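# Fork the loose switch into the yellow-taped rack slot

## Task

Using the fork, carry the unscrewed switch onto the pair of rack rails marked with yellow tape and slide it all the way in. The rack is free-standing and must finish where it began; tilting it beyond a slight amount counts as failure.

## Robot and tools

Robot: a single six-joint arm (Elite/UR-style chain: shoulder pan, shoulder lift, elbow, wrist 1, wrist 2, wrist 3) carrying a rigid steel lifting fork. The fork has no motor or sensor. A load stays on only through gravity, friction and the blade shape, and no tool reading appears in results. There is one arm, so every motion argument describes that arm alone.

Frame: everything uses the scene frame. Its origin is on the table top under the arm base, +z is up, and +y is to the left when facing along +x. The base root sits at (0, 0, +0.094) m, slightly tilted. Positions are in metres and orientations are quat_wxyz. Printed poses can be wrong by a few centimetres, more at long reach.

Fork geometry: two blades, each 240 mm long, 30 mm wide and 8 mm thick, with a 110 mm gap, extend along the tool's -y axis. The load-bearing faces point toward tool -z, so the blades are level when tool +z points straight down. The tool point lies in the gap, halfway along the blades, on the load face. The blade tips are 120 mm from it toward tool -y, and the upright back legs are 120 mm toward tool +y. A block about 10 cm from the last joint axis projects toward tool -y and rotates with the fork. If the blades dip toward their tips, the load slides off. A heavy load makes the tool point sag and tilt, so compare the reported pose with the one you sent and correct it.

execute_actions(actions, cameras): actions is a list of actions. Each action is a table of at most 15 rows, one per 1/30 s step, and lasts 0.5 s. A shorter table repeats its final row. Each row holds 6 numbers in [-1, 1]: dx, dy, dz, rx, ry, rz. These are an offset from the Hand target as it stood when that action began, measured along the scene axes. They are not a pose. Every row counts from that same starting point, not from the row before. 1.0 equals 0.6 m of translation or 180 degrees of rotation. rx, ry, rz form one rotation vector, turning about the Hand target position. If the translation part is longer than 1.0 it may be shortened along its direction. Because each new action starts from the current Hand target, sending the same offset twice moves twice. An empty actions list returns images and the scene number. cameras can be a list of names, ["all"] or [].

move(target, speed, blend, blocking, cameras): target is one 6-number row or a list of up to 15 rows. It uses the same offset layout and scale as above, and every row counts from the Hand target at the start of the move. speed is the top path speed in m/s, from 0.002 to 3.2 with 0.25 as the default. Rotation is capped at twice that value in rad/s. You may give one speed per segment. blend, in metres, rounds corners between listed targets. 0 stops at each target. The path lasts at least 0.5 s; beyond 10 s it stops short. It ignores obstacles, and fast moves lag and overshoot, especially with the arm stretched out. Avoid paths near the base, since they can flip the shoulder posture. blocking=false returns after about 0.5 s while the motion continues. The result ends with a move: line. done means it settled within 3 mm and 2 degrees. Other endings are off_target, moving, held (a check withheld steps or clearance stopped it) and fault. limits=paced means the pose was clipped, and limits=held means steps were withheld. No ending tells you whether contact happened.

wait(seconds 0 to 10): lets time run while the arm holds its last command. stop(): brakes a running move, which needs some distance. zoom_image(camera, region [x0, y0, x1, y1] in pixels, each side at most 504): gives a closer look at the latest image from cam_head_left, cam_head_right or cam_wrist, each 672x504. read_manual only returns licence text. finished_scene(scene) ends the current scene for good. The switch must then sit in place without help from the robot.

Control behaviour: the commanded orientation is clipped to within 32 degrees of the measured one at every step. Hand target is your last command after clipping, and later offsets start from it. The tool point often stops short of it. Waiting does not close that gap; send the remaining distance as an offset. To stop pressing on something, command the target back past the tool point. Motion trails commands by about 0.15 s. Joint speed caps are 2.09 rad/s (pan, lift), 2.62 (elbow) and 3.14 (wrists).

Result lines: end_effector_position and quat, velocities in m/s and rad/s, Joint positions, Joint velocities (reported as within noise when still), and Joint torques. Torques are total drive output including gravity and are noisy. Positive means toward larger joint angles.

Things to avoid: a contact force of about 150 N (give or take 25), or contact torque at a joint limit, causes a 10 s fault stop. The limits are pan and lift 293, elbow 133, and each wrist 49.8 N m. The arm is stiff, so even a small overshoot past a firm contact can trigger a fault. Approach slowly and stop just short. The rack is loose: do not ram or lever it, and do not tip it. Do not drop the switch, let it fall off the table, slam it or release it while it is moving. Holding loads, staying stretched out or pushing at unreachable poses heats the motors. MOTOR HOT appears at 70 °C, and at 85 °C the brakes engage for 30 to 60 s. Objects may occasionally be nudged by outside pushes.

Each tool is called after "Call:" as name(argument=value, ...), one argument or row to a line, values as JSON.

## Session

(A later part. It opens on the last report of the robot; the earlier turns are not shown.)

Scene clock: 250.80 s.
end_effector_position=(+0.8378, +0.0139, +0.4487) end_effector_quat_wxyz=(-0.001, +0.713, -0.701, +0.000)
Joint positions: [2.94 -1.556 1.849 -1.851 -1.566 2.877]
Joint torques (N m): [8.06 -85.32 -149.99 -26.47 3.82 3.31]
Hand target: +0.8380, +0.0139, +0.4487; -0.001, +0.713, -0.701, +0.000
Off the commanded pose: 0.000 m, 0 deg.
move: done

Call:
move(
  target=[0.0, 0.0, -0.0403, 0, 0, 0],
  speed=0.03,
)

Call:
move(
  target=[
    [-0.34995, -0.0061, 0.0, 0, 0, 0],
    [-0.34995, -0.0061, 0.0666, 0, 0, 0],
    [-0.28996, -0.0051, 0.0666, 0, 0, 0],
  ],
  speed=[0.15, 0.1, 0.05],
  cameras=["all"],
)

Call:
zoom_image(
  camera="cam_head_right",
  region=[270, 80, 430, 230],
)

Call:
zoom_image(
  camera="cam_head_left",
  region=[270, 80, 430, 230],
)

Scene clock: 263.10 s.
end_effector_position=(+0.8380, +0.0139, +0.4247) end_effector_quat_wxyz=(-0.001, +0.713, -0.701, +0.000)
Joint positions: [2.94 -1.543 1.88 -1.895 -1.566 2.877]
Joint torques (N m): [10.13 -51.44 -74.07 -10.55 -1.86 3.52]
Hand target: +0.8380, +0.0139, +0.4245; -0.001, +0.713, -0.701, +0.000
Off the commanded pose: 0.000 m, 0 deg.
move: done

Scene clock: 266.93 s.
end_effector_position=(+0.6638, +0.0109, +0.4645) end_effector_quat_wxyz=(-0.001, +0.713, -0.701, +0.000)
Joint positions: [2.849 -1.876 2.085 -1.767 -1.568 2.785]
Joint torques (N m): [9.17 -16.36 -100.53 -10.11 1.1 3.31]
Hand target: +0.6640, +0.0109, +0.4645; -0.001, +0.713, -0.701, +0.000
Off the commanded pose: 0.000 m, 0 deg.
move: done
camera_calibration:
cam_wrist: T_world_to_cam=[[0.00380689, -0.99962, -0.0272897, 0.0305006], [-0.938381, -0.013002, 0.345358, 0.334017], [-0.345582, 0.0242934, -0.938074, 0.759208], [0, 0, 0, 1]] pos_world=[0.575688, 0.0163882, 0.59767]

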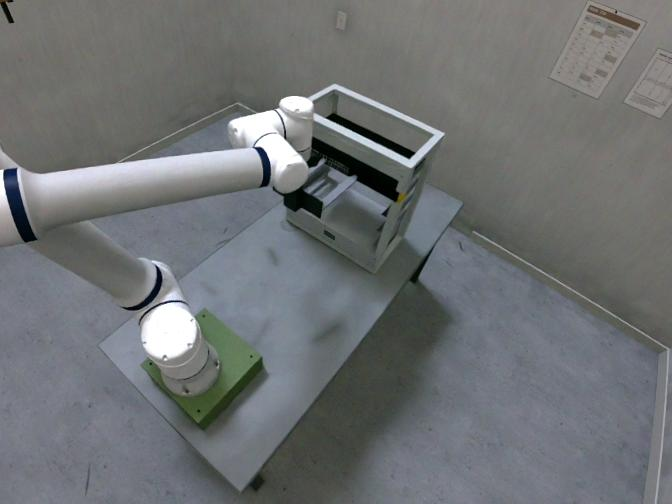

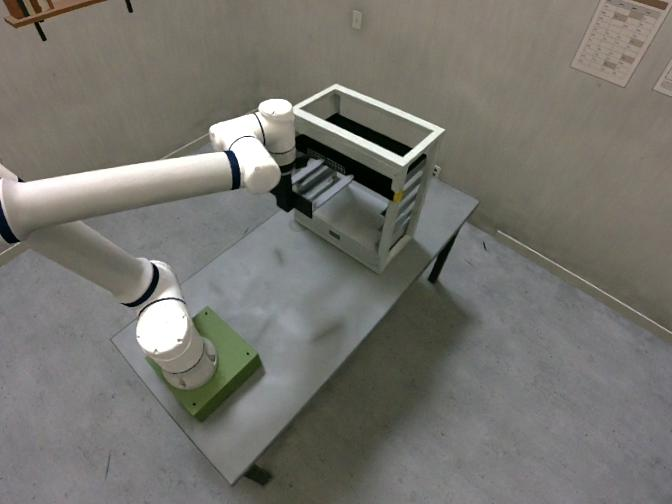

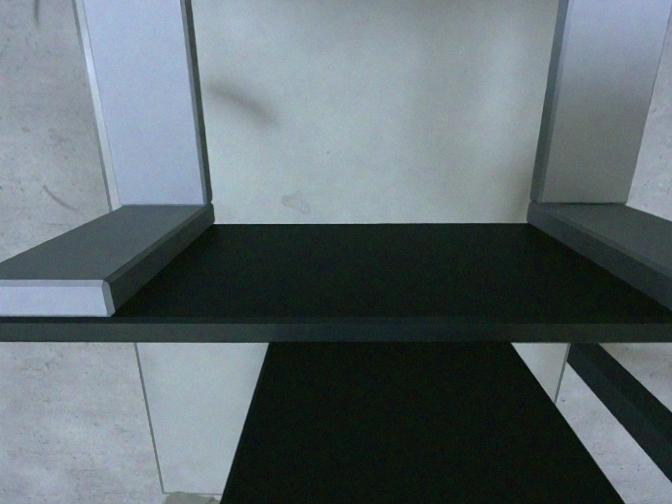

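Scaled by 3.150.

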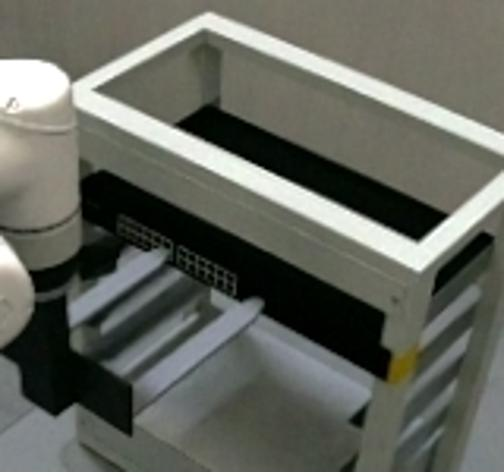

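Scaled by 3.150.

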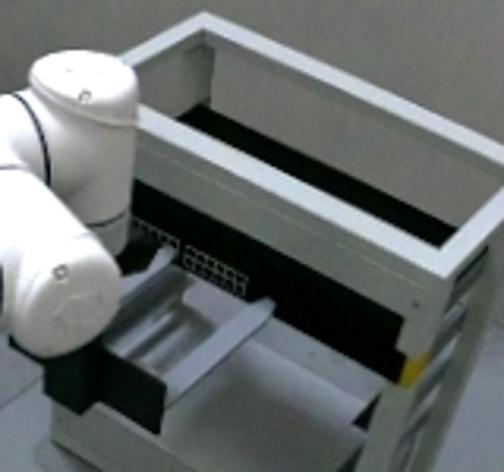

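Call:
move(
  target=[0.0075, 0.0001, 0.0, 0, 0, 0],
  speed=0.02,
)

Call:
move(
  target=[0.0025, 0.00004, 0.0, 0, 0, 0],
  speed=0.015,
)

Call:
move(
  target=[0.0025, 0.00004, 0.0, 0, 0, 0],
  speed=0.015,
)

Scene clock: 270.77 s.
end_effector_position=(+0.6684, +0.0110, +0.4646) end_effector_quat_wxyz=(-0.001, +0.713, -0.701, +0.000) end_effector_velocity=(+0.001, +0.000, -0.003) end_effector_angular_velocity=(+0.001, +0.003, -0.003)
Joint positions: [2.852 -1.867 2.079 -1.77 -1.568 2.789]
Joint velocities: [0.001 0.005 0 -0.001 0 0.003]
Joint torques (N m): [0.79 15.55 -121.32 -31.12 6.89 11.71]
Hand target: +0.6685, +0.0109, +0.4645; -0.001, +0.713, -0.701, +0.000
Off the commanded pose: 0.000 m, 0 deg.
move: done

Scene clock: 271.47 s.
end_effector_position=(+0.6700, +0.0110, +0.4644) end_effector_quat_wxyz=(-0.001, +0.713, -0.701, +0.000)
Joint positions: [2.853 -1.864 2.077 -1.771 -1.568 2.79]
Joint torques (N m): [2.38 14.14 -121.56 -31.51 5.32 11.4]
Hand target: +0.6700, +0.0110, +0.4645; -0.001, +0.713, -0.701, +0.000
Off the commanded pose: 0.000 m, 0 deg.
move: done

Scene clock: 272.17 s.
end_effector_position=(+0.6714, +0.0110, +0.4645) end_effector_quat_wxyz=(-0.001, +0.713, -0.701, +0.000)
Joint positions: [2.854 -1.861 2.075 -1.772 -1.568 2.791]
Joint torques (N m): [2.47 16.65 -126.12 -33.06 5.77 11.15]
Hand target: +0.6715, +0.0110, +0.4645; -0.001, +0.713, -0.701, +0.000
Off the commanded pose: 0.000 m, 0 deg.
move: done

Call:
move(
  target=[-0.1167, -0.002, 0.0, 0, 0, 0],
  speed=0.1,
  cameras=["all"],
)

Call:
zoom_image(
  camera="cam_head_right",
  region=[270, 80, 430, 230],
)

Call:
zoom_image(
  camera="cam_head_left",
  region=[270, 80, 430, 230],
)

Call:
zoom_image(
  camera="cam_head_right",
  region=[340, 150, 450, 280],
)

Scene clock: 288.27 s.
end_effector_position=(+0.6017, +0.0098, +0.4644) end_effector_quat_wxyz=(-0.001, +0.713, -0.701, +0.000)
Joint positions: [2.798 -2.001 2.16 -1.716 -1.568 2.735]
Joint torques (N m): [-21.15 -33.69 -77.06 -5.35 0.92 -2.67]
Hand target: +0.6015, +0.0098, +0.4645; -0.001, +0.713, -0.701, +0.000
Off the commanded pose: 0.000 m, 0 deg.
move: done
camera_calibration:
cam_wrist: T_world_to_cam=[[0.00380551, -0.99962, -0.0272892, 0.0297382], [-0.938381, -0.0130005, 0.345358, 0.275637], [-0.345582, 0.0242934, -0.938074, 0.737737], [0, 0, 0, 1]] pos_world=[0.513488, 0.0153882, 0.59767]

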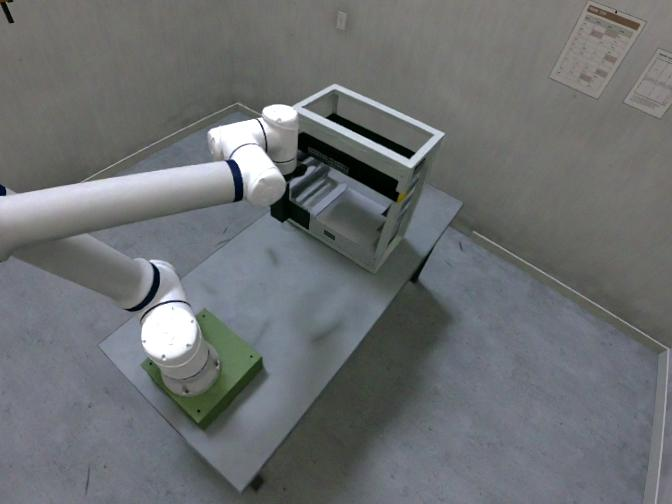

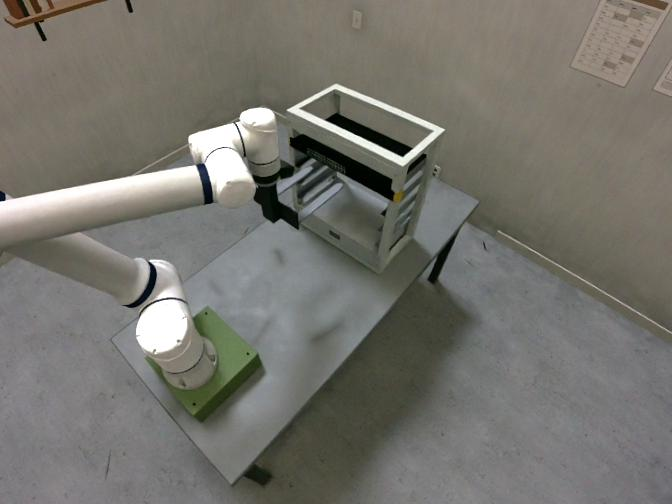

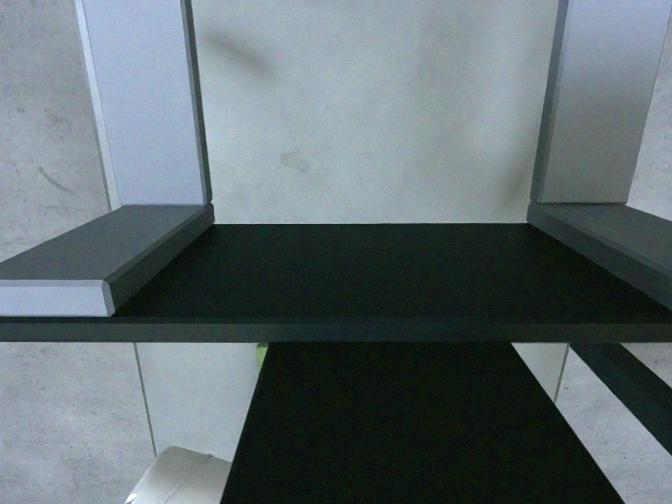

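Scaled by 3.150.

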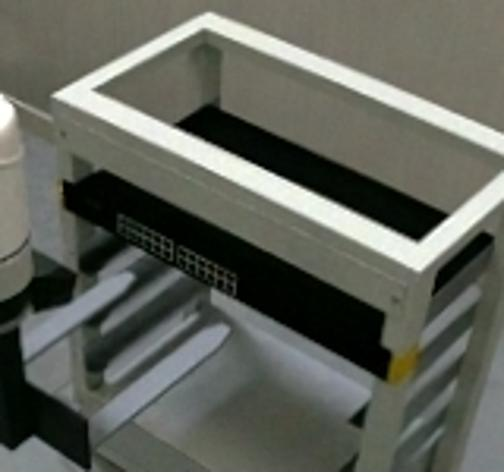

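Scaled by 3.150.

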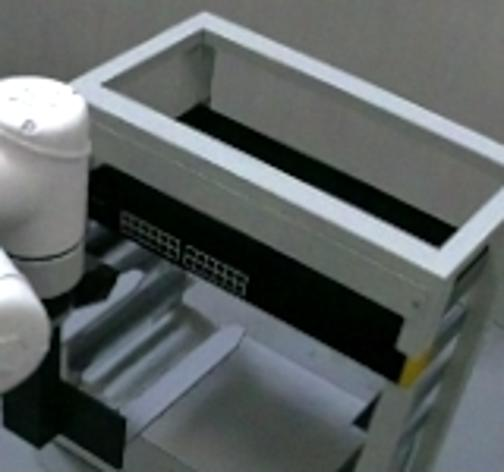

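Scaled by 3.877.

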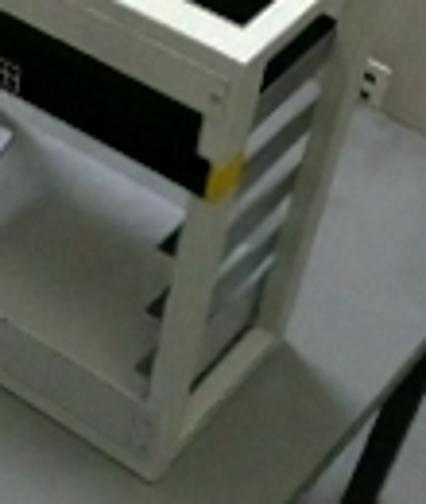

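Call:
finished_scene(
  scene=2,
)

The scene is finished: the task was done.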